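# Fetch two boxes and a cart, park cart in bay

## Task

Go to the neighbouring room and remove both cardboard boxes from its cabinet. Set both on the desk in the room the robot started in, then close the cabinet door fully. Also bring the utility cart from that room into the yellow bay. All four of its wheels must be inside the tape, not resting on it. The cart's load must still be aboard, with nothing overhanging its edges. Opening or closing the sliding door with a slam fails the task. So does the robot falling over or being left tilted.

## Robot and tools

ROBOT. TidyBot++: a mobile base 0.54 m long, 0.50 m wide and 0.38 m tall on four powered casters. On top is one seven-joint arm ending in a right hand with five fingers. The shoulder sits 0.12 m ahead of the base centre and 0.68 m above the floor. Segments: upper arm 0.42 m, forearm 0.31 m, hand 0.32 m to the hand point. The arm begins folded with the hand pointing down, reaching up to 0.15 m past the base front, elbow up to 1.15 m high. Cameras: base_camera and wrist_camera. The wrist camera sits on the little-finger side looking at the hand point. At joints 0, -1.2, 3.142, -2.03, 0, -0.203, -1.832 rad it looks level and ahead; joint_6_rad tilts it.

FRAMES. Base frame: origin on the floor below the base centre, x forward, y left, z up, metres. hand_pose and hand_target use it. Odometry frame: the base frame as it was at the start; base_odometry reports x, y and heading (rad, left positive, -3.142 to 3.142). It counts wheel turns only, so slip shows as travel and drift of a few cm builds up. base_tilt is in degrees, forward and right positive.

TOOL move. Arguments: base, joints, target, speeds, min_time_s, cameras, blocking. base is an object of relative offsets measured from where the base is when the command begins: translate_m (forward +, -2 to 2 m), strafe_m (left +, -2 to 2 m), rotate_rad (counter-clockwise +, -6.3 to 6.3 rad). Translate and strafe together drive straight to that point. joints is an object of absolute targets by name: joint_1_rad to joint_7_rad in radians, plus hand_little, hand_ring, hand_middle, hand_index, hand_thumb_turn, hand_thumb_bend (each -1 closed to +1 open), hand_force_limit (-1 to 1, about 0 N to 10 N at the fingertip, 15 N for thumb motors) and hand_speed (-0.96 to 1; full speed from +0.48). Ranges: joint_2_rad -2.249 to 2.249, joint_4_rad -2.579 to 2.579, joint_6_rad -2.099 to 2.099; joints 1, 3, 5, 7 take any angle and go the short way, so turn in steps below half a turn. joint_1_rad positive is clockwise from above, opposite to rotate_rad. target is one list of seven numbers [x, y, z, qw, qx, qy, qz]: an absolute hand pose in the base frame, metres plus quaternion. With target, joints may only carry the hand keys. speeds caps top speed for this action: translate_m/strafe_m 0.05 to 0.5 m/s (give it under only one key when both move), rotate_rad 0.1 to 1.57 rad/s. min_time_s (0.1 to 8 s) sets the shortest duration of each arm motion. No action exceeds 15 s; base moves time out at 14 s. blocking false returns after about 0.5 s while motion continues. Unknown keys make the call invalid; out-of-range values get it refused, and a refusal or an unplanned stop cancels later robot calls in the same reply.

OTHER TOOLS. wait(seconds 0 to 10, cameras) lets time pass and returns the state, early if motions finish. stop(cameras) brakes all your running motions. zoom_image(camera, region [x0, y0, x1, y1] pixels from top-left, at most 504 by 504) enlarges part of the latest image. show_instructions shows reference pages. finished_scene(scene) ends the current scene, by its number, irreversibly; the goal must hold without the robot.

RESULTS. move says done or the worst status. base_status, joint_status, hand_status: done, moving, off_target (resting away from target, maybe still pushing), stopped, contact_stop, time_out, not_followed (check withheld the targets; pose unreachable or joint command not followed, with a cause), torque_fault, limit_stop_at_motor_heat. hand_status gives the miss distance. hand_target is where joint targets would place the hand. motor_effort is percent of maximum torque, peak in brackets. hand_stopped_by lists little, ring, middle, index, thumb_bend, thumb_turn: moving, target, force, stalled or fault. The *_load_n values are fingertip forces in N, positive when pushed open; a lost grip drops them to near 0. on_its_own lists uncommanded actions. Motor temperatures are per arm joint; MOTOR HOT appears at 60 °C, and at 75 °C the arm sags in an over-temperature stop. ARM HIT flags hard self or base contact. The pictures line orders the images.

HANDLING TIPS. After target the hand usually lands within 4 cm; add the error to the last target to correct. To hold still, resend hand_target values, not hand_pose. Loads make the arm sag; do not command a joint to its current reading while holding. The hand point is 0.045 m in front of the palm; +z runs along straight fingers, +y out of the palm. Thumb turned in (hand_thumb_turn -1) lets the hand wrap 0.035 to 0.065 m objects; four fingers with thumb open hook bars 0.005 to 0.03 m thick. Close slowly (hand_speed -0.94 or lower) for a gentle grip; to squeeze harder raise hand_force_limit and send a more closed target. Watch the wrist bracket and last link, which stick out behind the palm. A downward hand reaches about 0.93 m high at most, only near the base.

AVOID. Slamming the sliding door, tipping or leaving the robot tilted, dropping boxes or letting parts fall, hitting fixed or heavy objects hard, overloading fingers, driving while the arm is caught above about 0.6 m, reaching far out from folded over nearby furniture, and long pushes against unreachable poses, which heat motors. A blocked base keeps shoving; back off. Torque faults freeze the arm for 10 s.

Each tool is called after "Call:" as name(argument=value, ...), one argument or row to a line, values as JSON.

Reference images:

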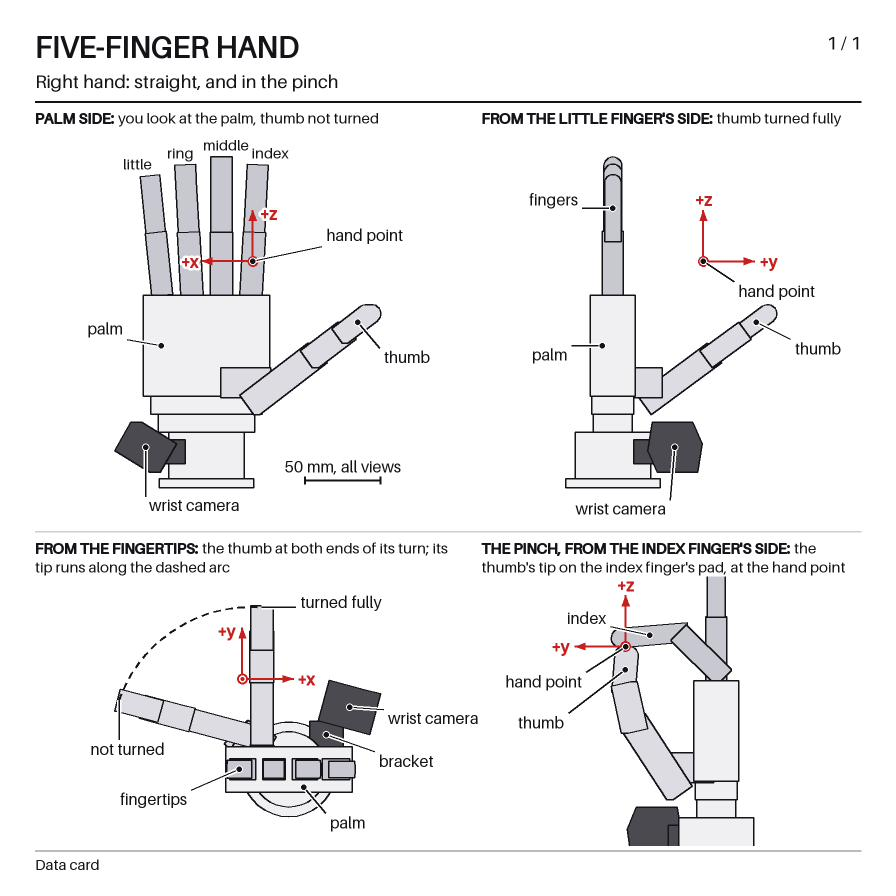

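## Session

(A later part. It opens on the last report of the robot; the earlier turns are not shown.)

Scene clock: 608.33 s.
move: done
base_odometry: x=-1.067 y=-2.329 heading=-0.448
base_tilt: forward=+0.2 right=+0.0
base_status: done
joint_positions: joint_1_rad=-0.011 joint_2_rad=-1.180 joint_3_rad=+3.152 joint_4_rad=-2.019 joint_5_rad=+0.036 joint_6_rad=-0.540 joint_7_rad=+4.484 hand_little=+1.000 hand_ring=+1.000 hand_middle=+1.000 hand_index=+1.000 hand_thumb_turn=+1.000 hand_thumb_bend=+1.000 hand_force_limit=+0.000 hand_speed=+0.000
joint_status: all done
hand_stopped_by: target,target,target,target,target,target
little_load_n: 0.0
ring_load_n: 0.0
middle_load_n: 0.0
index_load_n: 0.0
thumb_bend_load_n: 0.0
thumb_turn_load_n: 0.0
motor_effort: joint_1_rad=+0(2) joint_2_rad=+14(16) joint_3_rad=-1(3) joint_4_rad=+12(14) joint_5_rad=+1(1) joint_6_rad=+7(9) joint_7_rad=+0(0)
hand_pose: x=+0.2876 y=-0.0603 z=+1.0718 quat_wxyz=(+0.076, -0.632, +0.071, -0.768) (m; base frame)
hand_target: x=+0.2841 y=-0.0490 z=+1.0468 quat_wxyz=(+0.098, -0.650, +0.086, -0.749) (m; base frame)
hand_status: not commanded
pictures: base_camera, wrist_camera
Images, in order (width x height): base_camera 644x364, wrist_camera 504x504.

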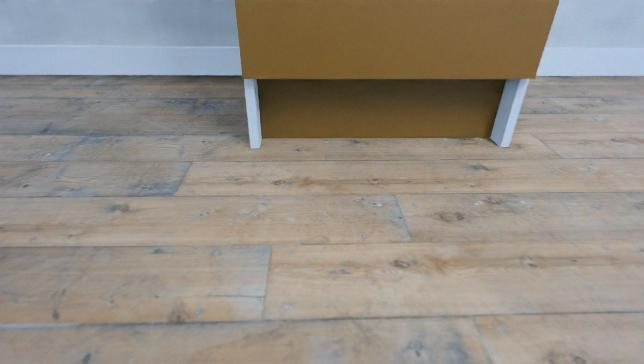

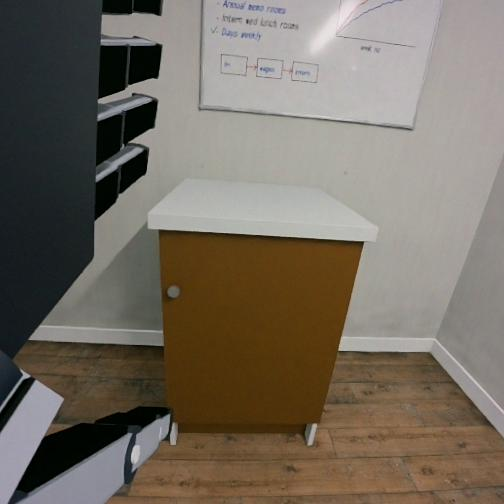

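Call:
move(
  base={"strafe_m":0.065,"translate_m":0.15},
  joints={"joint_1_rad":0,"joint_2_rad":0.03,"joint_3_rad":3.142,"joint_4_rad":-2.44,"joint_5_rad":0,"joint_6_rad":0.15,"joint_7_rad":1.57,"hand_thumb_turn":-1,"hand_speed":0.4},
  min_time_s=3,
  cameras=["all"],
)

Scene clock: 625.37 s.
move: done
base_odometry: x=-0.904 y=-2.336 heading=-0.448
base_tilt: forward=+0.2 right=+0.0
base_status: done
joint_positions: joint_1_rad=-0.011 joint_2_rad=+0.003 joint_3_rad=+3.152 joint_4_rad=-2.418 joint_5_rad=+0.036 joint_6_rad=+0.072 joint_7_rad=+1.642 hand_little=+1.000 hand_ring=+1.000 hand_middle=+1.000 hand_index=+1.000 hand_thumb_turn=-1.000 hand_thumb_bend=+1.000 hand_force_limit=+0.000 hand_speed=+0.400
joint_status: all done
hand_stopped_by: target,target,target,target,target,target
little_load_n: 0.0
ring_load_n: 0.0
middle_load_n: 0.0
index_load_n: 0.0
thumb_bend_load_n: 0.0
thumb_turn_load_n: 0.0
motor_effort: joint_1_rad=+0(1) joint_2_rad=-11(17) joint_3_rad=-1(2) joint_4_rad=+10(16) joint_5_rad=+0(2) joint_6_rad=+5(9) joint_7_rad=+0(1)
hand_pose: x=+0.5741 y=+0.0653 z=+0.6576 quat_wxyz=(+0.386, -0.050, +0.921, -0.019) (m; base frame)
hand_target: x=+0.5841 y=+0.0613 z=+0.6596 quat_wxyz=(+0.399, +0.001, +0.917, +0.000) (m; base frame)
hand_status: not commanded
pictures: base_camera, wrist_camera
Images, in order (width x height): base_camera 644x364, wrist_camera 504x504.

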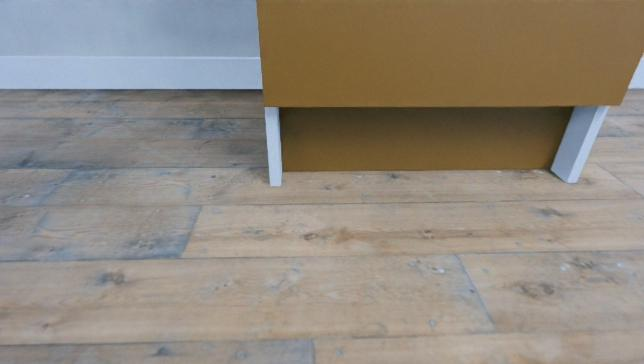

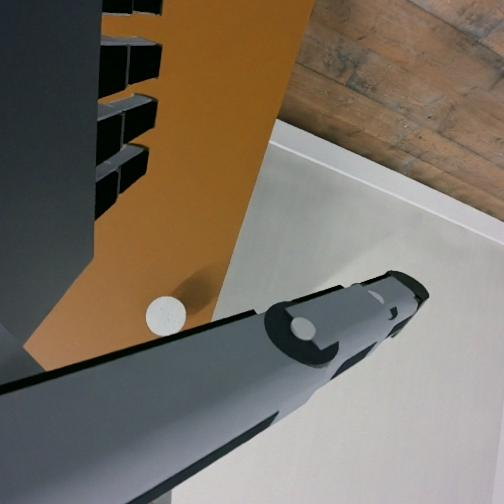

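Call:
move(
  joints={"joint_1_rad":0,"joint_2_rad":-0.015,"joint_3_rad":3.142,"joint_4_rad":-2.03,"joint_5_rad":0,"joint_6_rad":-0.57,"joint_7_rad":1.5},
  min_time_s=2,
  cameras=["all"],
)

Scene clock: 747.87 s.
move: done
base_odometry: x=-0.904 y=-2.336 heading=-0.448
base_tilt: forward=+0.2 right=+0.0
base_status: not commanded
joint_positions: joint_1_rad=-0.011 joint_2_rad=+0.003 joint_3_rad=+3.152 joint_4_rad=-2.053 joint_5_rad=+0.036 joint_6_rad=-0.500 joint_7_rad=+1.570 hand_little=+1.000 hand_ring=+1.000 hand_middle=+1.000 hand_index=+1.000 hand_thumb_turn=-1.000 hand_thumb_bend=+1.000 hand_force_limit=+0.000 hand_speed=+0.400
joint_status: all done
hand_stopped_by: target,target,target,target,target,target
little_load_n: 0.0
ring_load_n: 0.0
middle_load_n: 0.0
index_load_n: 0.0
thumb_bend_load_n: -0.5
thumb_turn_load_n: 0.0
motor_effort: joint_1_rad=+0(1) joint_2_rad=-13(15) joint_3_rad=-1(3) joint_4_rad=+12(13) joint_5_rad=+0(2) joint_6_rad=+4(6) joint_7_rad=+0(1)
hand_pose: x=+0.6012 y=+0.0569 z=+0.7026 quat_wxyz=(+0.289, -0.012, +0.957, -0.013) (m; base frame)
hand_target: x=+0.5964 y=+0.0590 z=+0.7125 quat_wxyz=(+0.275, +0.034, +0.961, +0.010) (m; base frame)
hand_status: not commanded
pictures: base_camera, wrist_camera
Images, in order (width x height): base_camera 644x364, wrist_camera 504x504.

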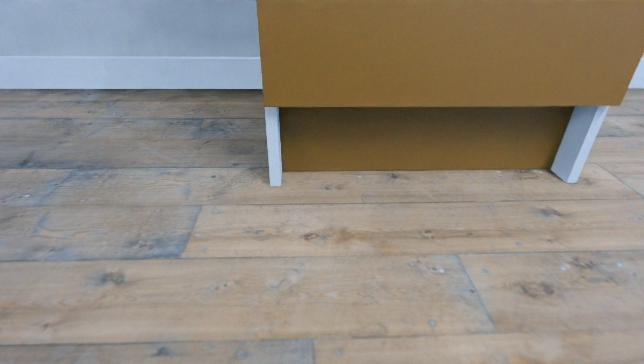

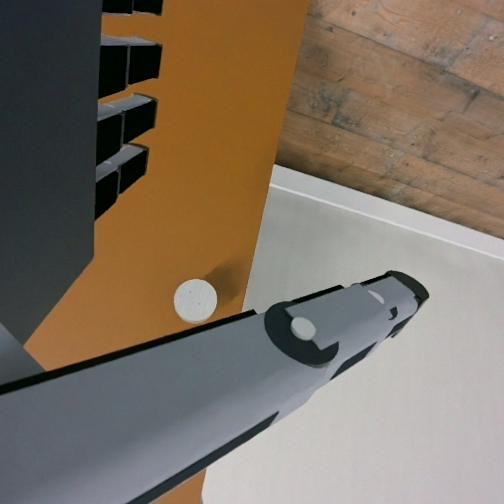

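Call:
move(
  joints={"joint_1_rad":0,"joint_2_rad":0.14,"joint_3_rad":3.142,"joint_4_rad":-1.79,"joint_5_rad":0,"joint_6_rad":-0.82,"joint_7_rad":1.5,"hand_index":0.4,"hand_middle":0.4,"hand_ring":0.4,"hand_little":0.4},
  min_time_s=2,
  cameras=["all"],
)

Scene clock: 813.37 s.
move: done
base_odometry: x=-0.904 y=-2.336 heading=-0.448
base_tilt: forward=+0.2 right=+0.0
base_status: not commanded
joint_positions: joint_1_rad=-0.011 joint_2_rad=+0.105 joint_3_rad=+3.152 joint_4_rad=-1.815 joint_5_rad=+0.036 joint_6_rad=-0.751 joint_7_rad=+1.570 hand_little=+0.400 hand_ring=+0.400 hand_middle=+0.400 hand_index=+0.400 hand_thumb_turn=-1.000 hand_thumb_bend=+1.000 hand_force_limit=+0.000 hand_speed=+0.400
joint_status: all done
hand_stopped_by: target,target,target,target,target,target
little_load_n: 0.0
ring_load_n: 0.0
middle_load_n: 0.0
index_load_n: 0.0
thumb_bend_load_n: 0.0
thumb_turn_load_n: 0.0
motor_effort: joint_1_rad=+0(2) joint_2_rad=-16(18) joint_3_rad=-1(3) joint_4_rad=+13(14) joint_5_rad=+0(2) joint_6_rad=+4(5) joint_7_rad=+0(1)
hand_pose: x=+0.6315 y=+0.0545 z=+0.7178 quat_wxyz=(+0.233, -0.010, +0.972, -0.015) (m; base frame)
hand_target: x=+0.6273 y=+0.0590 z=+0.7036 quat_wxyz=(+0.194, +0.035, +0.980, +0.007) (m; base frame)
hand_status: not commanded
pictures: base_camera, wrist_camera
Images, in order (width x height): base_camera 644x364, wrist_camera 504x504.

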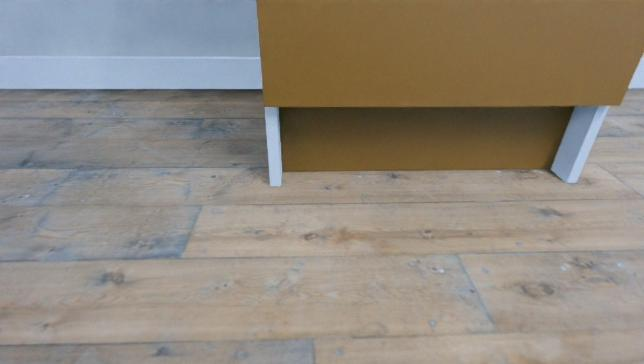

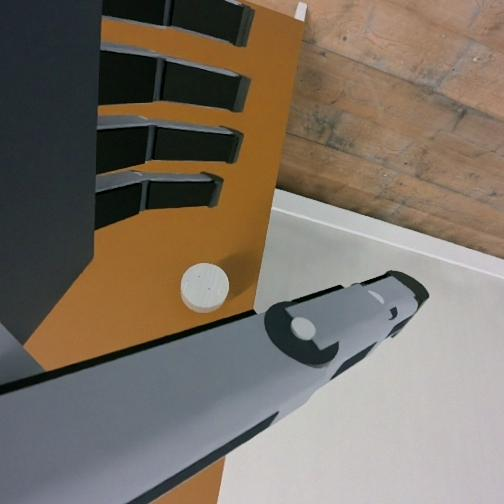

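Call:
move(
  joints={"joint_2_rad":0.195},
  base={"translate_m":0.08,"strafe_m":-0.018},
  speeds={"translate_m":0.1},
  cameras=["all"],
)

Scene clock: 832.57 s.
move: done
base_odometry: x=-0.839 y=-2.386 heading=-0.448
base_tilt: forward=+0.2 right=+0.0
base_status: done
joint_positions: joint_1_rad=-0.011 joint_2_rad=+0.171 joint_3_rad=+3.152 joint_4_rad=-1.811 joint_5_rad=+0.036 joint_6_rad=-0.755 joint_7_rad=+1.570 hand_little=+0.400 hand_ring=+0.400 hand_middle=+0.400 hand_index=+0.400 hand_thumb_turn=-1.000 hand_thumb_bend=+1.000 hand_force_limit=+0.000 hand_speed=+0.400
joint_status: all done
hand_stopped_by: target,target,target,target,target,target
little_load_n: 0.0
ring_load_n: 0.0
middle_load_n: 0.0
index_load_n: 0.0
thumb_bend_load_n: 0.0
thumb_turn_load_n: 0.0
motor_effort: joint_1_rad=+0(1) joint_2_rad=-18(22) joint_3_rad=-2(2) joint_4_rad=+12(14) joint_5_rad=+0(1) joint_6_rad=+3(4) joint_7_rad=+0(0)
hand_pose: x=+0.6331 y=+0.0544 z=+0.6849 quat_wxyz=(+0.201, -0.010, +0.979, -0.015) (m; base frame)
hand_target: x=+0.6277 y=+0.0590 z=+0.6756 quat_wxyz=(+0.167, +0.035, +0.985, +0.006) (m; base frame)
hand_status: not commanded
pictures: base_camera, wrist_camera
Images, in order (width x height): base_camera 644x364, wrist_camera 504x504.

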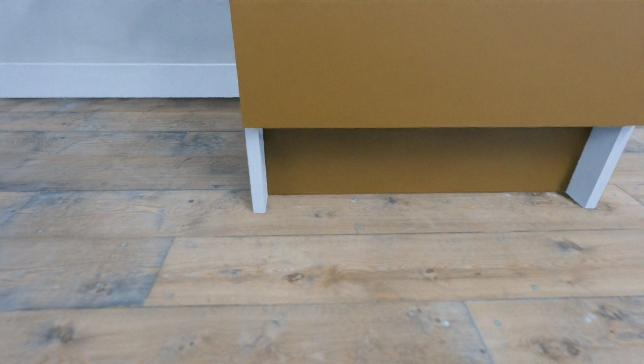

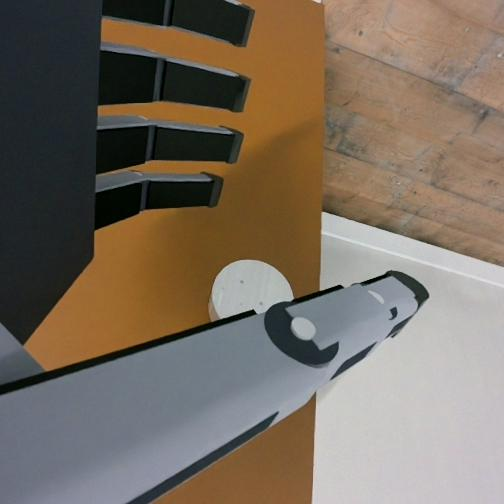

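Call:
move(
  base={"translate_m":0.045,"strafe_m":0.004},
  speeds={"translate_m":0.05},
  cameras=["all"],
)

Scene clock: 859.60 s.
move: done
base_odometry: x=-0.797 y=-2.402 heading=-0.448
base_tilt: forward=+0.2 right=+0.0
base_status: done
joint_positions: joint_1_rad=-0.010 joint_2_rad=+0.171 joint_3_rad=+3.152 joint_4_rad=-1.815 joint_5_rad=+0.035 joint_6_rad=-0.840 joint_7_rad=+1.570 hand_little=+0.400 hand_ring=+0.400 hand_middle=+0.400 hand_index=+0.399 hand_thumb_turn=-1.000 hand_thumb_bend=+1.000 hand_force_limit=+0.000 hand_speed=+0.400
joint_status: not commanded
hand_stopped_by: target,target,target,target,target,target
little_load_n: 0.0
ring_load_n: 0.0
middle_load_n: 0.0
index_load_n: -4.0
thumb_bend_load_n: 0.0
thumb_turn_load_n: 0.0
motor_effort: joint_1_rad=-1(2) joint_2_rad=-16(20) joint_3_rad=-2(2) joint_4_rad=+16(20) joint_5_rad=-1(1) joint_6_rad=+11(17) joint_7_rad=-1(2)
hand_pose: x=+0.6067 y=+0.0537 z=+0.6709 quat_wxyz=(+0.157, -0.009, +0.987, -0.015) (m; base frame)
hand_target: x=+0.6277 y=+0.0590 z=+0.6756 quat_wxyz=(+0.167, +0.035, +0.985, +0.006) (m; base frame)
hand_status: not commanded
pictures: base_camera, wrist_camera
Images, in order (width x height): base_camera 644x364, wrist_camera 504x504.

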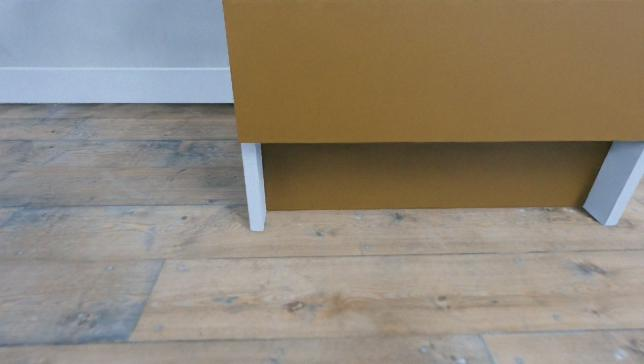

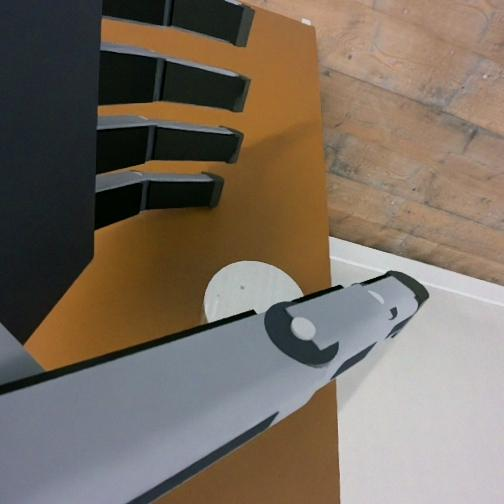

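Call:
move(
  base={"translate_m":-0.05},
  speeds={"translate_m":0.1},
)

Call:
move(
  joints={"joint_2_rad":0.165,"joint_6_rad":-0.89,"hand_index":0.1,"hand_middle":0.1,"hand_ring":0.1,"hand_little":0.1},
  cameras=["wrist_camera"],
)

Scene clock: 907.97 s.
move: done
base_odometry: x=-0.842 y=-2.381 heading=-0.448
base_tilt: forward=+0.2 right=+0.0
base_status: done
joint_positions: joint_1_rad=-0.010 joint_2_rad=+0.178 joint_3_rad=+3.152 joint_4_rad=-1.800 joint_5_rad=+0.033 joint_6_rad=-0.828 joint_7_rad=+1.566 hand_little=+0.400 hand_ring=+0.400 hand_middle=+0.400 hand_index=+0.400 hand_thumb_turn=-1.000 hand_thumb_bend=+1.000 hand_force_limit=+0.000 hand_speed=+0.400
joint_status: not commanded
hand_stopped_by: target,target,target,target,target,target
little_load_n: 0.0
ring_load_n: 0.0
middle_load_n: 0.0
index_load_n: 0.0
thumb_bend_load_n: -0.5
thumb_turn_load_n: 0.0
motor_effort: joint_1_rad=+0(1) joint_2_rad=-18(20) joint_3_rad=-2(2) joint_4_rad=+12(16) joint_5_rad=+0(1) joint_6_rad=+3(11) joint_7_rad=+0(1)
hand_pose: x=+0.6170 y=+0.0540 z=+0.6758 quat_wxyz=(+0.167, -0.007, +0.986, -0.014) (m; base frame)
hand_target: x=+0.6277 y=+0.0590 z=+0.6756 quat_wxyz=(+0.167, +0.035, +0.985, +0.006) (m; base frame)
hand_status: not commanded
pictures: none

Scene clock: 908.60 s.
move: done
base_odometry: x=-0.842 y=-2.381 heading=-0.448
base_tilt: forward=+0.2 right=+0.0
base_status: not commanded
joint_positions: joint_1_rad=-0.010 joint_2_rad=+0.178 joint_3_rad=+3.152 joint_4_rad=-1.800 joint_5_rad=+0.033 joint_6_rad=-0.858 joint_7_rad=+1.566 hand_little=+0.100 hand_ring=+0.100 hand_middle=+0.100 hand_index=+0.100 hand_thumb_turn=-1.000 hand_thumb_bend=+1.000 hand_force_limit=+0.000 hand_speed=+0.400
joint_status: all done
hand_stopped_by: target,target,target,target,target,target
little_load_n: 0.0
ring_load_n: 0.0
middle_load_n: 0.0
index_load_n: 0.0
thumb_bend_load_n: 0.0
thumb_turn_load_n: 0.0
motor_effort: joint_1_rad=+0(1) joint_2_rad=-18(19) joint_3_rad=-2(2) joint_4_rad=+12(12) joint_5_rad=+0(1) joint_6_rad=+2(3) joint_7_rad=+0(0)
hand_pose: x=+0.6082 y=+0.0538 z=+0.6720 quat_wxyz=(+0.153, -0.006, +0.988, -0.015) (m; base frame)
hand_target: x=+0.6072 y=+0.0590 z=+0.6812 quat_wxyz=(+0.148, +0.035, +0.988, +0.005) (m; base frame)
hand_status: not commanded
pictures: wrist_camera
Images, in order (width x height): wrist_camera 504x504.

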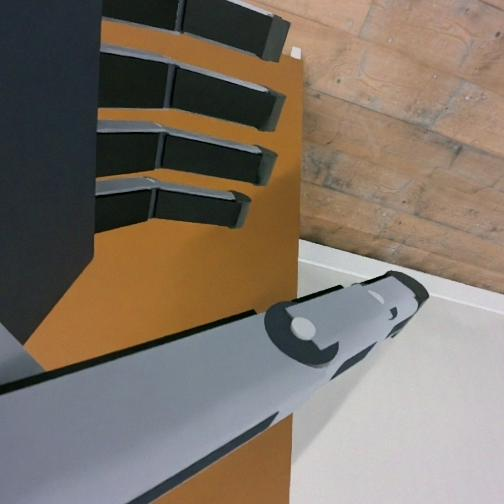

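Call:
move(
  joints={"joint_2_rad":0.12},
  cameras=["wrist_camera"],
)

Scene clock: 915.43 s.
move: done
base_odometry: x=-0.842 y=-2.381 heading=-0.448
base_tilt: forward=+0.2 right=+0.0
base_status: not commanded
joint_positions: joint_1_rad=-0.010 joint_2_rad=+0.158 joint_3_rad=+3.152 joint_4_rad=-1.800 joint_5_rad=+0.033 joint_6_rad=-0.858 joint_7_rad=+1.566 hand_little=+0.100 hand_ring=+0.100 hand_middle=+0.100 hand_index=+0.100 hand_thumb_turn=-1.000 hand_thumb_bend=+1.000 hand_force_limit=+0.000 hand_speed=+0.400
joint_status: all done
hand_stopped_by: target,target,target,target,target,target
little_load_n: 0.0
ring_load_n: 0.0
middle_load_n: 0.0
index_load_n: 0.0
thumb_bend_load_n: 0.0
thumb_turn_load_n: 0.0
motor_effort: joint_1_rad=+0(1) joint_2_rad=-18(20) joint_3_rad=-2(2) joint_4_rad=+12(13) joint_5_rad=+0(1) joint_6_rad=+2(3) joint_7_rad=+0(0)
hand_pose: x=+0.6083 y=+0.0538 z=+0.6817 quat_wxyz=(+0.162, -0.006, +0.987, -0.015) (m; base frame)
hand_target: x=+0.6067 y=+0.0590 z=+0.7032 quat_wxyz=(+0.170, +0.035, +0.985, +0.006) (m; base frame)
hand_status: not commanded
pictures: wrist_camera
Images, in order (width x height): wrist_camera 504x504.

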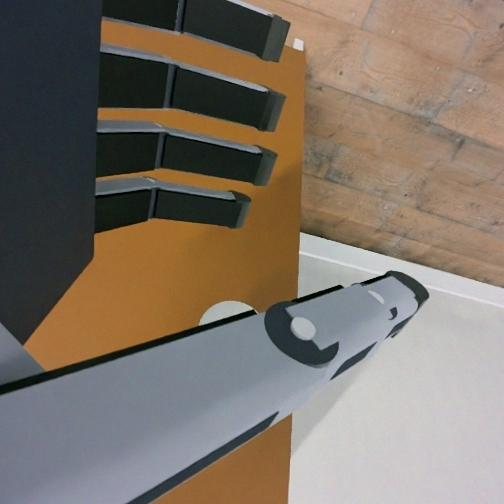

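Call:
move(
  joints={"joint_2_rad":0.10},
)

Call:
move(
  base={"translate_m":0.05},
  speeds={"translate_m":0.05},
  cameras=["wrist_camera"],
)

Scene clock: 922.07 s.
move: done
base_odometry: x=-0.842 y=-2.381 heading=-0.448
base_tilt: forward=+0.2 right=+0.0
base_status: not commanded
joint_positions: joint_1_rad=-0.010 joint_2_rad=+0.143 joint_3_rad=+3.152 joint_4_rad=-1.800 joint_5_rad=+0.033 joint_6_rad=-0.858 joint_7_rad=+1.566 hand_little=+0.100 hand_ring=+0.100 hand_middle=+0.100 hand_index=+0.100 hand_thumb_turn=-1.000 hand_thumb_bend=+1.000 hand_force_limit=+0.000 hand_speed=+0.400
joint_status: all done
hand_stopped_by: target,target,target,target,target,target
little_load_n: 0.0
ring_load_n: 0.0
middle_load_n: 0.0
index_load_n: 0.0
thumb_bend_load_n: 0.0
thumb_turn_load_n: 0.0
motor_effort: joint_1_rad=+0(1) joint_2_rad=-17(20) joint_3_rad=-1(2) joint_4_rad=+12(13) joint_5_rad=+0(0) joint_6_rad=+2(3) joint_7_rad=+0(0)
hand_pose: x=+0.6083 y=+0.0538 z=+0.6891 quat_wxyz=(+0.170, -0.006, +0.985, -0.015) (m; base frame)
hand_target: x=+0.6062 y=+0.0590 z=+0.7129 quat_wxyz=(+0.180, +0.035, +0.983, +0.006) (m; base frame)
hand_status: not commanded
pictures: none

Scene clock: 923.57 s.
move: done
base_odometry: x=-0.797 y=-2.402 heading=-0.448
base_tilt: forward=+0.2 right=+0.0
base_status: done
joint_positions: joint_1_rad=-0.010 joint_2_rad=+0.139 joint_3_rad=+3.152 joint_4_rad=-1.800 joint_5_rad=+0.033 joint_6_rad=-0.858 joint_7_rad=+1.566 hand_little=+0.100 hand_ring=+0.100 hand_middle=+0.100 hand_index=+0.100 hand_thumb_turn=-1.000 hand_thumb_bend=+1.000 hand_force_limit=+0.000 hand_speed=+0.400
joint_status: not commanded
hand_stopped_by: target,target,target,target,target,target
little_load_n: 0.0
ring_load_n: 0.0
middle_load_n: 0.0
index_load_n: 0.0
thumb_bend_load_n: -0.5
thumb_turn_load_n: 0.0
motor_effort: joint_1_rad=+0(1) joint_2_rad=-17(20) joint_3_rad=-1(2) joint_4_rad=+12(13) joint_5_rad=+0(1) joint_6_rad=+2(3) joint_7_rad=+0(0)
hand_pose: x=+0.6082 y=+0.0538 z=+0.6909 quat_wxyz=(+0.172, -0.006, +0.985, -0.015) (m; base frame)
hand_target: x=+0.6062 y=+0.0590 z=+0.7129 quat_wxyz=(+0.180, +0.035, +0.983, +0.006) (m; base frame)
hand_status: not commanded
pictures: wrist_camera
Images, in order (width x height): wrist_camera 504x504.

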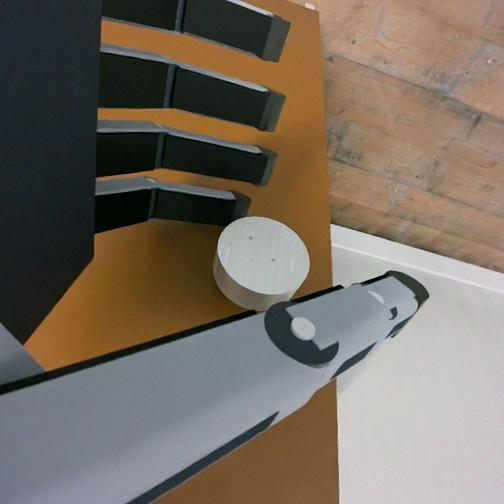

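Call:
move(
  base={"translate_m":0.01},
  speeds={"translate_m":0.05},
)

Call:
move(
  joints={"hand_speed":-0.6,"hand_force_limit":0.0,"hand_index":-0.6,"hand_middle":-0.6,"hand_thumb_bend":-0.5},
  cameras=["wrist_camera"],
)

Scene clock: 943.97 s.
move: done
base_odometry: x=-0.788 y=-2.407 heading=-0.448
base_tilt: forward=+0.2 right=+0.0
base_status: done
joint_positions: joint_1_rad=-0.010 joint_2_rad=+0.135 joint_3_rad=+3.152 joint_4_rad=-1.802 joint_5_rad=+0.033 joint_6_rad=-0.878 joint_7_rad=+1.566 hand_little=+0.100 hand_ring=+0.100 hand_middle=+0.100 hand_index=+0.100 hand_thumb_turn=-1.000 hand_thumb_bend=+1.000 hand_force_limit=+0.000 hand_speed=+0.400
joint_status: not commanded
hand_stopped_by: target,target,target,target,target,target
little_load_n: 0.0
ring_load_n: 0.0
middle_load_n: 0.0
index_load_n: -0.5
thumb_bend_load_n: 0.0
thumb_turn_load_n: 0.0
motor_effort: joint_1_rad=+0(1) joint_2_rad=-17(18) joint_3_rad=-1(2) joint_4_rad=+13(17) joint_5_rad=+0(1) joint_6_rad=+4(10) joint_7_rad=+0(1)
hand_pose: x=+0.6013 y=+0.0536 z=+0.6892 quat_wxyz=(+0.162, -0.006, +0.987, -0.015) (m; base frame)
hand_target: x=+0.6062 y=+0.0590 z=+0.7129 quat_wxyz=(+0.180, +0.035, +0.983, +0.006) (m; base frame)
hand_status: not commanded
pictures: none

Scene clock: 946.90 s.
move: off_target
base_odometry: x=-0.788 y=-2.406 heading=-0.448
base_tilt: forward=+0.2 right=+0.0
base_status: not commanded
joint_positions: joint_1_rad=-0.009 joint_2_rad=+0.135 joint_3_rad=+3.150 joint_4_rad=-1.805 joint_5_rad=+0.027 joint_6_rad=-0.878 joint_7_rad=+1.566 hand_little=+0.100 hand_ring=+0.100 hand_middle=-0.600 hand_index=-0.220 hand_thumb_turn=-1.000 hand_thumb_bend=+0.608 hand_force_limit=+0.000 hand_speed=-0.600
joint_status: hand_index off_target (ended at -0.220, target -0.600); hand_thumb_bend off_target (ended at +0.608, target -0.500); the others done
hand_stopped_by: target,target,target,force,force,target
little_load_n: 0.0
ring_load_n: 0.0
middle_load_n: 0.0
index_load_n: 10.0
thumb_bend_load_n: 4.5
thumb_turn_load_n: -0.5
motor_effort: joint_1_rad=+0(2) joint_2_rad=-22(28) joint_3_rad=-1(3) joint_4_rad=+15(19) joint_5_rad=+0(2) joint_6_rad=+4(5) joint_7_rad=+0(1)
hand_pose: x=+0.6003 y=+0.0556 z=+0.6885 quat_wxyz=(+0.161, -0.005, +0.987, -0.012) (m; base frame)
hand_target: x=+0.6062 y=+0.0590 z=+0.7129 quat_wxyz=(+0.180, +0.035, +0.983, +0.006) (m; base frame)
hand_status: not commanded
pictures: wrist_camera
Images, in order (width x height): wrist_camera 504x504.

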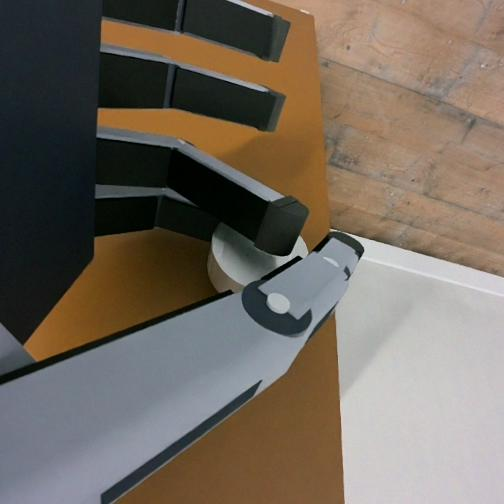

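Call:
move(
  base={"translate_m":-0.04},
  speeds={"translate_m":0.05},
  cameras=["wrist_camera"],
)

Scene clock: 953.27 s.
move: done
base_odometry: x=-0.824 y=-2.389 heading=-0.448
base_tilt: forward=+0.2 right=+0.0
base_status: done
joint_positions: joint_1_rad=-0.002 joint_2_rad=+0.135 joint_3_rad=+3.150 joint_4_rad=-1.805 joint_5_rad=+0.027 joint_6_rad=-0.878 joint_7_rad=+1.565 hand_little=+0.100 hand_ring=+0.100 hand_middle=-0.600 hand_index=-0.220 hand_thumb_turn=-1.000 hand_thumb_bend=+0.607 hand_force_limit=+0.000 hand_speed=-0.600
joint_status: not commanded
hand_stopped_by: target,target,target,force,force,target
little_load_n: 0.0
ring_load_n: 0.0
middle_load_n: 0.0
index_load_n: 8.0
thumb_bend_load_n: 0.0
thumb_turn_load_n: 0.0
motor_effort: joint_1_rad=-2(3) joint_2_rad=-23(25) joint_3_rad=-4(5) joint_4_rad=+15(18) joint_5_rad=-2(3) joint_6_rad=+3(6) joint_7_rad=+0(0)
hand_pose: x=+0.6005 y=+0.0522 z=+0.6882 quat_wxyz=(+0.161, -0.001, +0.987, -0.012) (m; base frame)
hand_target: x=+0.6062 y=+0.0590 z=+0.7129 quat_wxyz=(+0.180, +0.035, +0.983, +0.006) (m; base frame)
hand_status: not commanded
pictures: wrist_camera
Images, in order (width x height): wrist_camera 504x504.

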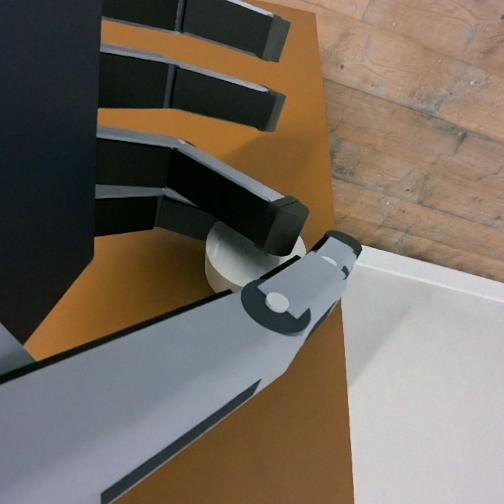

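Call:
move(
  base={"translate_m":-0.08,"strafe_m":-0.01},
  speeds={"translate_m":0.05},
  cameras=["wrist_camera","base_camera"],
)

Scene clock: 961.77 s.
move: done
base_odometry: x=-0.901 y=-2.363 heading=-0.448
base_tilt: forward=+0.2 right=+0.0
base_status: done
joint_positions: joint_1_rad=-0.001 joint_2_rad=+0.135 joint_3_rad=+3.150 joint_4_rad=-1.806 joint_5_rad=+0.027 joint_6_rad=-0.878 joint_7_rad=+1.565 hand_little=+0.100 hand_ring=+0.100 hand_middle=-0.600 hand_index=-0.220 hand_thumb_turn=-1.000 hand_thumb_bend=+0.607 hand_force_limit=+0.000 hand_speed=-0.600
joint_status: not commanded
hand_stopped_by: target,target,target,force,force,target
little_load_n: 0.0
ring_load_n: 0.0
middle_load_n: -0.5
index_load_n: 5.5
thumb_bend_load_n: 0.0
thumb_turn_load_n: 0.0
motor_effort: joint_1_rad=-1(3) joint_2_rad=-22(24) joint_3_rad=-2(4) joint_4_rad=+15(17) joint_5_rad=-1(3) joint_6_rad=+3(4) joint_7_rad=+0(1)
hand_pose: x=+0.6004 y=+0.0518 z=+0.6881 quat_wxyz=(+0.161, -0.001, +0.987, -0.012) (m; base frame)
hand_target: x=+0.6062 y=+0.0590 z=+0.7129 quat_wxyz=(+0.180, +0.035, +0.983, +0.006) (m; base frame)
hand_status: not commanded
pictures: base_camera, wrist_camera
Images, in order (width x height): base_camera 644x364, wrist_camera 504x504.

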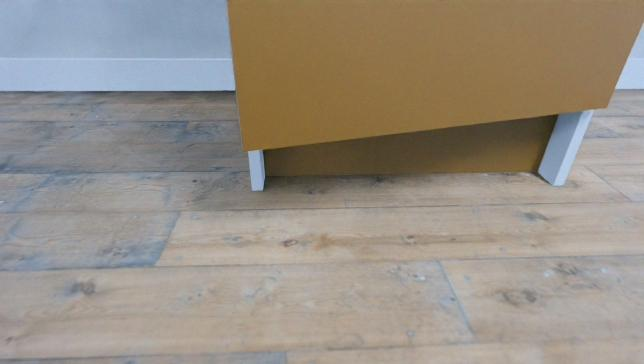

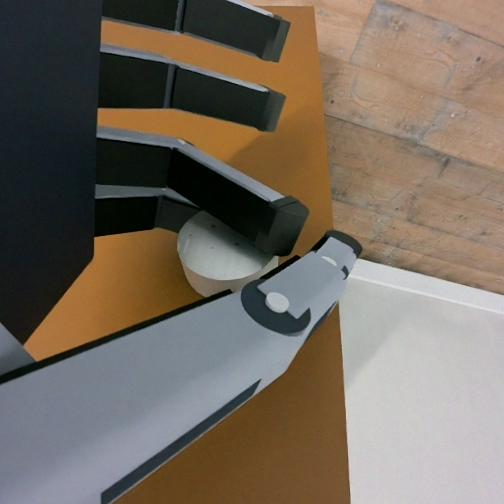

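Call:
move(
  base={"translate_m":-0.053,"strafe_m":-0.095,"rotate_rad":0.12},
  speeds={"translate_m":0.08,"rotate_rad":0.1},
  cameras=["wrist_camera","base_camera"],
)

Scene clock: 985.30 s.
move: done
base_odometry: x=-0.990 y=-2.426 heading=-0.327
base_tilt: forward=+0.2 right=+0.0
base_status: done
joint_positions: joint_1_rad=-0.005 joint_2_rad=+0.135 joint_3_rad=+3.144 joint_4_rad=-1.807 joint_5_rad=+0.021 joint_6_rad=-0.878 joint_7_rad=+1.565 hand_little=+0.100 hand_ring=+0.100 hand_middle=-0.600 hand_index=-0.220 hand_thumb_turn=-1.000 hand_thumb_bend=+0.607 hand_force_limit=+0.000 hand_speed=-0.600
joint_status: not commanded
hand_stopped_by: target,target,target,force,force,target
little_load_n: 0.5
ring_load_n: 0.0
middle_load_n: 0.0
index_load_n: 4.0
thumb_bend_load_n: 0.0
thumb_turn_load_n: 0.0
motor_effort: joint_1_rad=-1(2) joint_2_rad=-21(23) joint_3_rad=-2(4) joint_4_rad=+15(18) joint_5_rad=+0(2) joint_6_rad=+3(6) joint_7_rad=+0(1)
hand_pose: x=+0.5995 y=+0.0578 z=+0.6880 quat_wxyz=(+0.160, -0.004, +0.987, -0.009) (m; base frame)
hand_target: x=+0.6062 y=+0.0590 z=+0.7129 quat_wxyz=(+0.180, +0.035, +0.983, +0.006) (m; base frame)
hand_status: not commanded
pictures: base_camera, wrist_camera
Images, in order (width x height): base_camera 644x364, wrist_camera 504x504.

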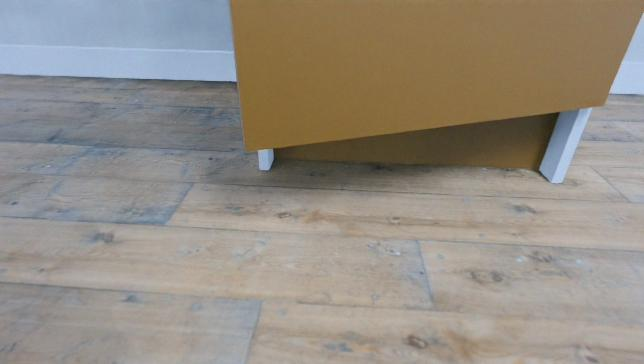

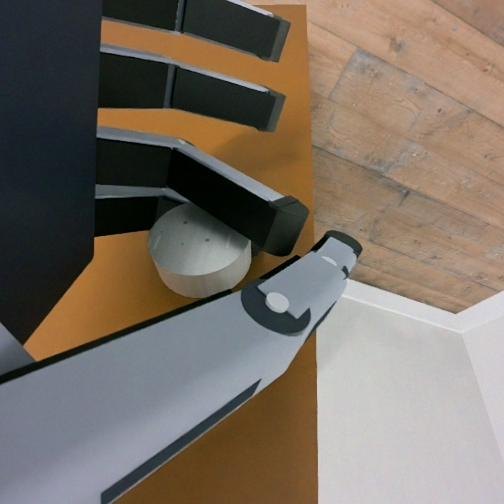

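Call:
move(
  joints={"hand_speed":0,"hand_index":1,"hand_middle":1,"hand_thumb_bend":1,"hand_ring":1,"hand_little":1},
)

Call:
move(
  base={"translate_m":-0.1},
  speeds={"translate_m":0.1},
  cameras=["wrist_camera","base_camera"],
)

Scene clock: 1006.83 s.
move: done
base_odometry: x=-0.990 y=-2.426 heading=-0.327
base_tilt: forward=+0.2 right=+0.0
base_status: not commanded
joint_positions: joint_1_rad=-0.005 joint_2_rad=+0.130 joint_3_rad=+3.144 joint_4_rad=-1.803 joint_5_rad=+0.021 joint_6_rad=-0.878 joint_7_rad=+1.565 hand_little=+1.000 hand_ring=+1.000 hand_middle=+1.000 hand_index=+1.000 hand_thumb_turn=-1.000 hand_thumb_bend=+1.000 hand_force_limit=+0.000 hand_speed=+0.000
joint_status: all done
hand_stopped_by: target,target,target,target,target,target
little_load_n: 0.0
ring_load_n: 0.0
middle_load_n: 0.0
index_load_n: 0.0
thumb_bend_load_n: 0.0
thumb_turn_load_n: 0.0
motor_effort: joint_1_rad=+0(1) joint_2_rad=-17(21) joint_3_rad=-2(2) joint_4_rad=+12(15) joint_5_rad=+0(1) joint_6_rad=+2(4) joint_7_rad=+0(1)
hand_pose: x=+0.6008 y=+0.0578 z=+0.6918 quat_wxyz=(+0.164, -0.004, +0.986, -0.009) (m; base frame)
hand_target: x=+0.6062 y=+0.0590 z=+0.7129 quat_wxyz=(+0.180, +0.035, +0.983, +0.006) (m; base frame)
hand_status: not commanded
pictures: none

Scene clock: 1008.40 s.
move: done
base_odometry: x=-1.084 y=-2.394 heading=-0.327
base_tilt: forward=+0.2 right=+0.0
base_status: done
joint_positions: joint_1_rad=-0.005 joint_2_rad=+0.129 joint_3_rad=+3.144 joint_4_rad=-1.803 joint_5_rad=+0.021 joint_6_rad=-0.878 joint_7_rad=+1.565 hand_little=+1.000 hand_ring=+1.000 hand_middle=+1.000 hand_index=+1.000 hand_thumb_turn=-1.000 hand_thumb_bend=+1.000 hand_force_limit=+0.000 hand_speed=+0.000
joint_status: not commanded
hand_stopped_by: target,target,target,target,target,target
little_load_n: 0.0
ring_load_n: 0.0
middle_load_n: 0.0
index_load_n: 0.0
thumb_bend_load_n: 0.0
thumb_turn_load_n: 0.0
motor_effort: joint_1_rad=+0(1) joint_2_rad=-18(20) joint_3_rad=-2(2) joint_4_rad=+12(13) joint_5_rad=+0(1) joint_6_rad=+2(3) joint_7_rad=+0(0)
hand_pose: x=+0.6008 y=+0.0578 z=+0.6924 quat_wxyz=(+0.165, -0.004, +0.986, -0.009) (m; base frame)
hand_target: x=+0.6062 y=+0.0590 z=+0.7129 quat_wxyz=(+0.180, +0.035, +0.983, +0.006) (m; base frame)
hand_status: not commanded
pictures: base_camera, wrist_camera
Images, in order (width x height): base_camera 644x364, wrist_camera 504x504.

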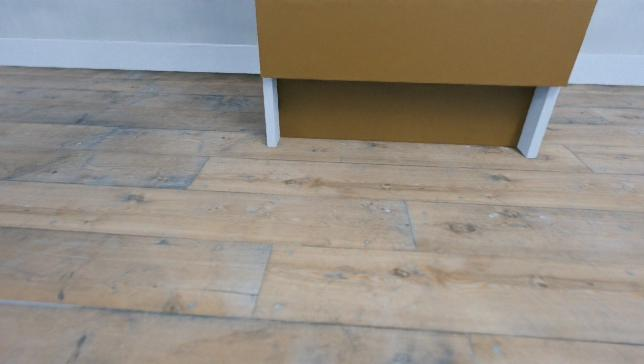

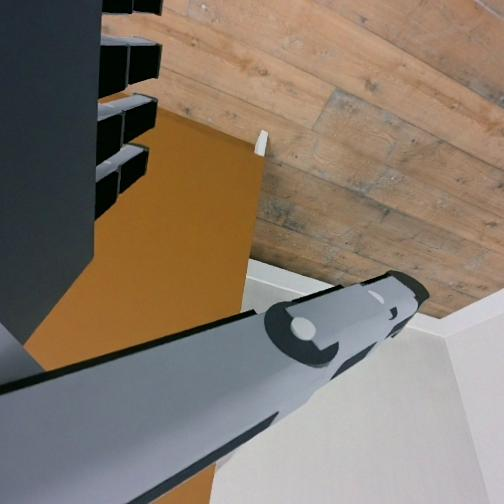

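Call:
move(
  base={"rotate_rad":-0.12},
  speeds={"rotate_rad":0.3},
)

Call:
move(
  base={"translate_m":0.2,"strafe_m":0.116},
  speeds={"translate_m":0.1},
  joints={"hand_index":0.1,"hand_middle":0.1},
  cameras=["wrist_camera","base_camera"],
)

Scene clock: 1048.80 s.
move: done
base_odometry: x=-1.085 y=-2.394 heading=-0.448
base_tilt: forward=+0.2 right=+0.0
base_status: done
joint_positions: joint_1_rad=-0.004 joint_2_rad=+0.129 joint_3_rad=+3.144 joint_4_rad=-1.803 joint_5_rad=+0.021 joint_6_rad=-0.878 joint_7_rad=+1.565 hand_little=+1.000 hand_ring=+1.000 hand_middle=+1.000 hand_index=+1.000 hand_thumb_turn=-1.000 hand_thumb_bend=+1.000 hand_force_limit=+0.000 hand_speed=+0.000
joint_status: not commanded
hand_stopped_by: target,target,target,target,target,target
little_load_n: 0.0
ring_load_n: 0.0
middle_load_n: 0.0
index_load_n: 0.0
thumb_bend_load_n: 0.0
thumb_turn_load_n: 0.0
motor_effort: joint_1_rad=+0(2) joint_2_rad=-17(18) joint_3_rad=-2(3) joint_4_rad=+12(13) joint_5_rad=+0(1) joint_6_rad=+3(3) joint_7_rad=+0(0)
hand_pose: x=+0.6008 y=+0.0574 z=+0.6924 quat_wxyz=(+0.165, -0.003, +0.986, -0.009) (m; base frame)
hand_target: x=+0.6062 y=+0.0590 z=+0.7129 quat_wxyz=(+0.180, +0.035, +0.983, +0.006) (m; base frame)
hand_status: not commanded
pictures: none

Scene clock: 1051.70 s.
move: done
base_odometry: x=-0.854 y=-2.376 heading=-0.449
base_tilt: forward=+0.2 right=+0.0
base_status: done
joint_positions: joint_1_rad=-0.004 joint_2_rad=+0.128 joint_3_rad=+3.144 joint_4_rad=-1.803 joint_5_rad=+0.021 joint_6_rad=-0.878 joint_7_rad=+1.565 hand_little=+1.000 hand_ring=+1.000 hand_middle=+0.100 hand_index=+0.100 hand_thumb_turn=-1.000 hand_thumb_bend=+1.000 hand_force_limit=+0.000 hand_speed=+0.000
joint_status: all done
hand_stopped_by: target,target,target,target,target,target
little_load_n: 0.0
ring_load_n: 0.0
middle_load_n: 0.0
index_load_n: 0.0
thumb_bend_load_n: 0.0
thumb_turn_load_n: 0.0
motor_effort: joint_1_rad=+0(1) joint_2_rad=-17(19) joint_3_rad=-2(2) joint_4_rad=+12(13) joint_5_rad=+0(1) joint_6_rad=+3(3) joint_7_rad=+0(0)
hand_pose: x=+0.6008 y=+0.0574 z=+0.6927 quat_wxyz=(+0.165, -0.003, +0.986, -0.009) (m; base frame)
hand_target: x=+0.6062 y=+0.0590 z=+0.7129 quat_wxyz=(+0.180, +0.035, +0.983, +0.006) (m; base frame)
hand_status: not commanded
pictures: base_camera, wrist_camera
Images, in order (width x height): base_camera 644x364, wrist_camera 504x504.

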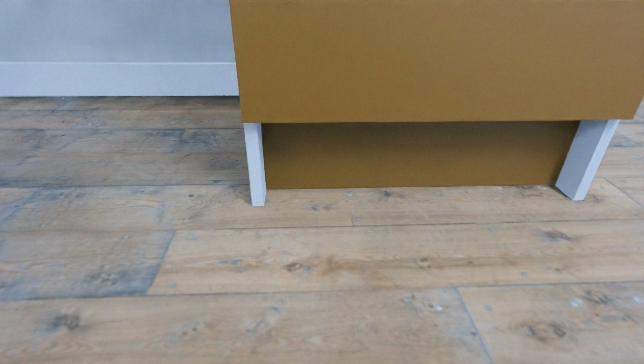

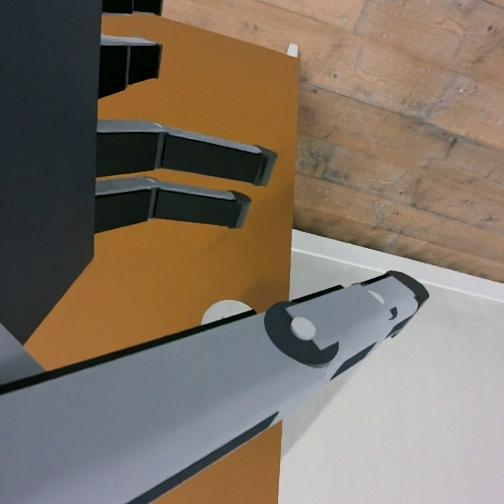

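Call:
move(
  base={"translate_m":0.07,"strafe_m":-0.003},
  speeds={"translate_m":0.05},
  cameras=["wrist_camera"],
)

Scene clock: 1059.43 s.
move: done
base_odometry: x=-0.792 y=-2.409 heading=-0.448
base_tilt: forward=+0.2 right=+0.0
base_status: done
joint_positions: joint_1_rad=-0.004 joint_2_rad=+0.128 joint_3_rad=+3.144 joint_4_rad=-1.803 joint_5_rad=+0.021 joint_6_rad=-0.878 joint_7_rad=+1.565 hand_little=+1.000 hand_ring=+1.000 hand_middle=+0.100 hand_index=+0.100 hand_thumb_turn=-1.000 hand_thumb_bend=+1.000 hand_force_limit=+0.000 hand_speed=+0.000
joint_status: not commanded
hand_stopped_by: target,target,target,target,target,target
little_load_n: 0.0
ring_load_n: 0.0
middle_load_n: 0.0
index_load_n: 0.0
thumb_bend_load_n: -0.5
thumb_turn_load_n: -0.5
motor_effort: joint_1_rad=+0(1) joint_2_rad=-17(20) joint_3_rad=-1(2) joint_4_rad=+13(13) joint_5_rad=+0(1) joint_6_rad=+2(3) joint_7_rad=+0(0)
hand_pose: x=+0.6008 y=+0.0574 z=+0.6929 quat_wxyz=(+0.165, -0.003, +0.986, -0.009) (m; base frame)
hand_target: x=+0.6062 y=+0.0590 z=+0.7129 quat_wxyz=(+0.180, +0.035, +0.983, +0.006) (m; base frame)
hand_status: not commanded
pictures: wrist_camera
Images, in order (width x height): wrist_camera 504x504.

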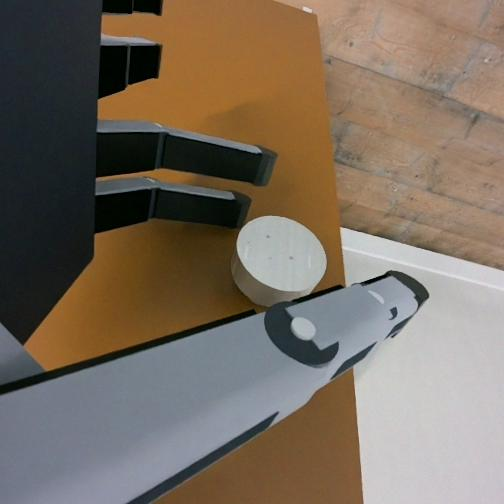

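Call:
move(
  base={"translate_m":0.0,"strafe_m":0.008},
  speeds={"translate_m":0.05},
  joints={"hand_index":0.0,"hand_middle":0.0},
)

Call:
move(
  base={"translate_m":0.016},
  speeds={"translate_m":0.05},
  cameras=["wrist_camera"],
)

Scene clock: 1070.90 s.
move: done
base_odometry: x=-0.789 y=-2.402 heading=-0.449
base_tilt: forward=+0.2 right=-0.1
base_status: done
joint_positions: joint_1_rad=-0.004 joint_2_rad=+0.128 joint_3_rad=+3.144 joint_4_rad=-1.803 joint_5_rad=+0.021 joint_6_rad=-0.878 joint_7_rad=+1.565 hand_little=+1.000 hand_ring=+1.000 hand_middle=+0.000 hand_index=+0.000 hand_thumb_turn=-1.000 hand_thumb_bend=+1.000 hand_force_limit=+0.000 hand_speed=+0.000
joint_status: all done
hand_stopped_by: target,target,target,target,target,target
little_load_n: 0.0
ring_load_n: 0.0
middle_load_n: 0.0
index_load_n: 0.0
thumb_bend_load_n: 0.0
thumb_turn_load_n: 0.0
motor_effort: joint_1_rad=-1(2) joint_2_rad=-17(18) joint_3_rad=-2(3) joint_4_rad=+12(13) joint_5_rad=+0(1) joint_6_rad=+2(3) joint_7_rad=+0(0)
hand_pose: x=+0.6008 y=+0.0574 z=+0.6929 quat_wxyz=(+0.165, -0.003, +0.986, -0.009) (m; base frame)
hand_target: x=+0.6062 y=+0.0590 z=+0.7129 quat_wxyz=(+0.180, +0.035, +0.983, +0.006) (m; base frame)
hand_status: not commanded
pictures: none

Scene clock: 1071.70 s.
move: done
base_odometry: x=-0.774 y=-2.409 heading=-0.448
base_tilt: forward=+0.2 right=+0.0
base_status: done
joint_positions: joint_1_rad=-0.004 joint_2_rad=+0.127 joint_3_rad=+3.144 joint_4_rad=-1.808 joint_5_rad=+0.021 joint_6_rad=-0.905 joint_7_rad=+1.565 hand_little=+1.000 hand_ring=+1.000 hand_middle=+0.000 hand_index=-0.001 hand_thumb_turn=-1.000 hand_thumb_bend=+1.000 hand_force_limit=+0.000 hand_speed=+0.000
joint_status: not commanded
hand_stopped_by: target,target,target,target,target,target
little_load_n: 0.0
ring_load_n: 0.0
middle_load_n: 0.0
index_load_n: -3.5
thumb_bend_load_n: 0.0
thumb_turn_load_n: 0.0
motor_effort: joint_1_rad=+1(2) joint_2_rad=-16(18) joint_3_rad=-1(3) joint_4_rad=+15(19) joint_5_rad=+0(2) joint_6_rad=+7(13) joint_7_rad=-1(2)
hand_pose: x=+0.5908 y=+0.0572 z=+0.6878 quat_wxyz=(+0.150, -0.003, +0.989, -0.009) (m; base frame)
hand_target: x=+0.6062 y=+0.0590 z=+0.7129 quat_wxyz=(+0.180, +0.035, +0.983, +0.006) (m; base frame)
hand_status: not commanded
pictures: wrist_camera
Images, in order (width x height): wrist_camera 504x504.

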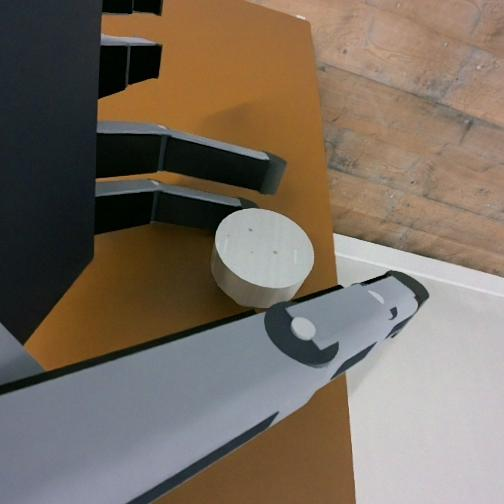

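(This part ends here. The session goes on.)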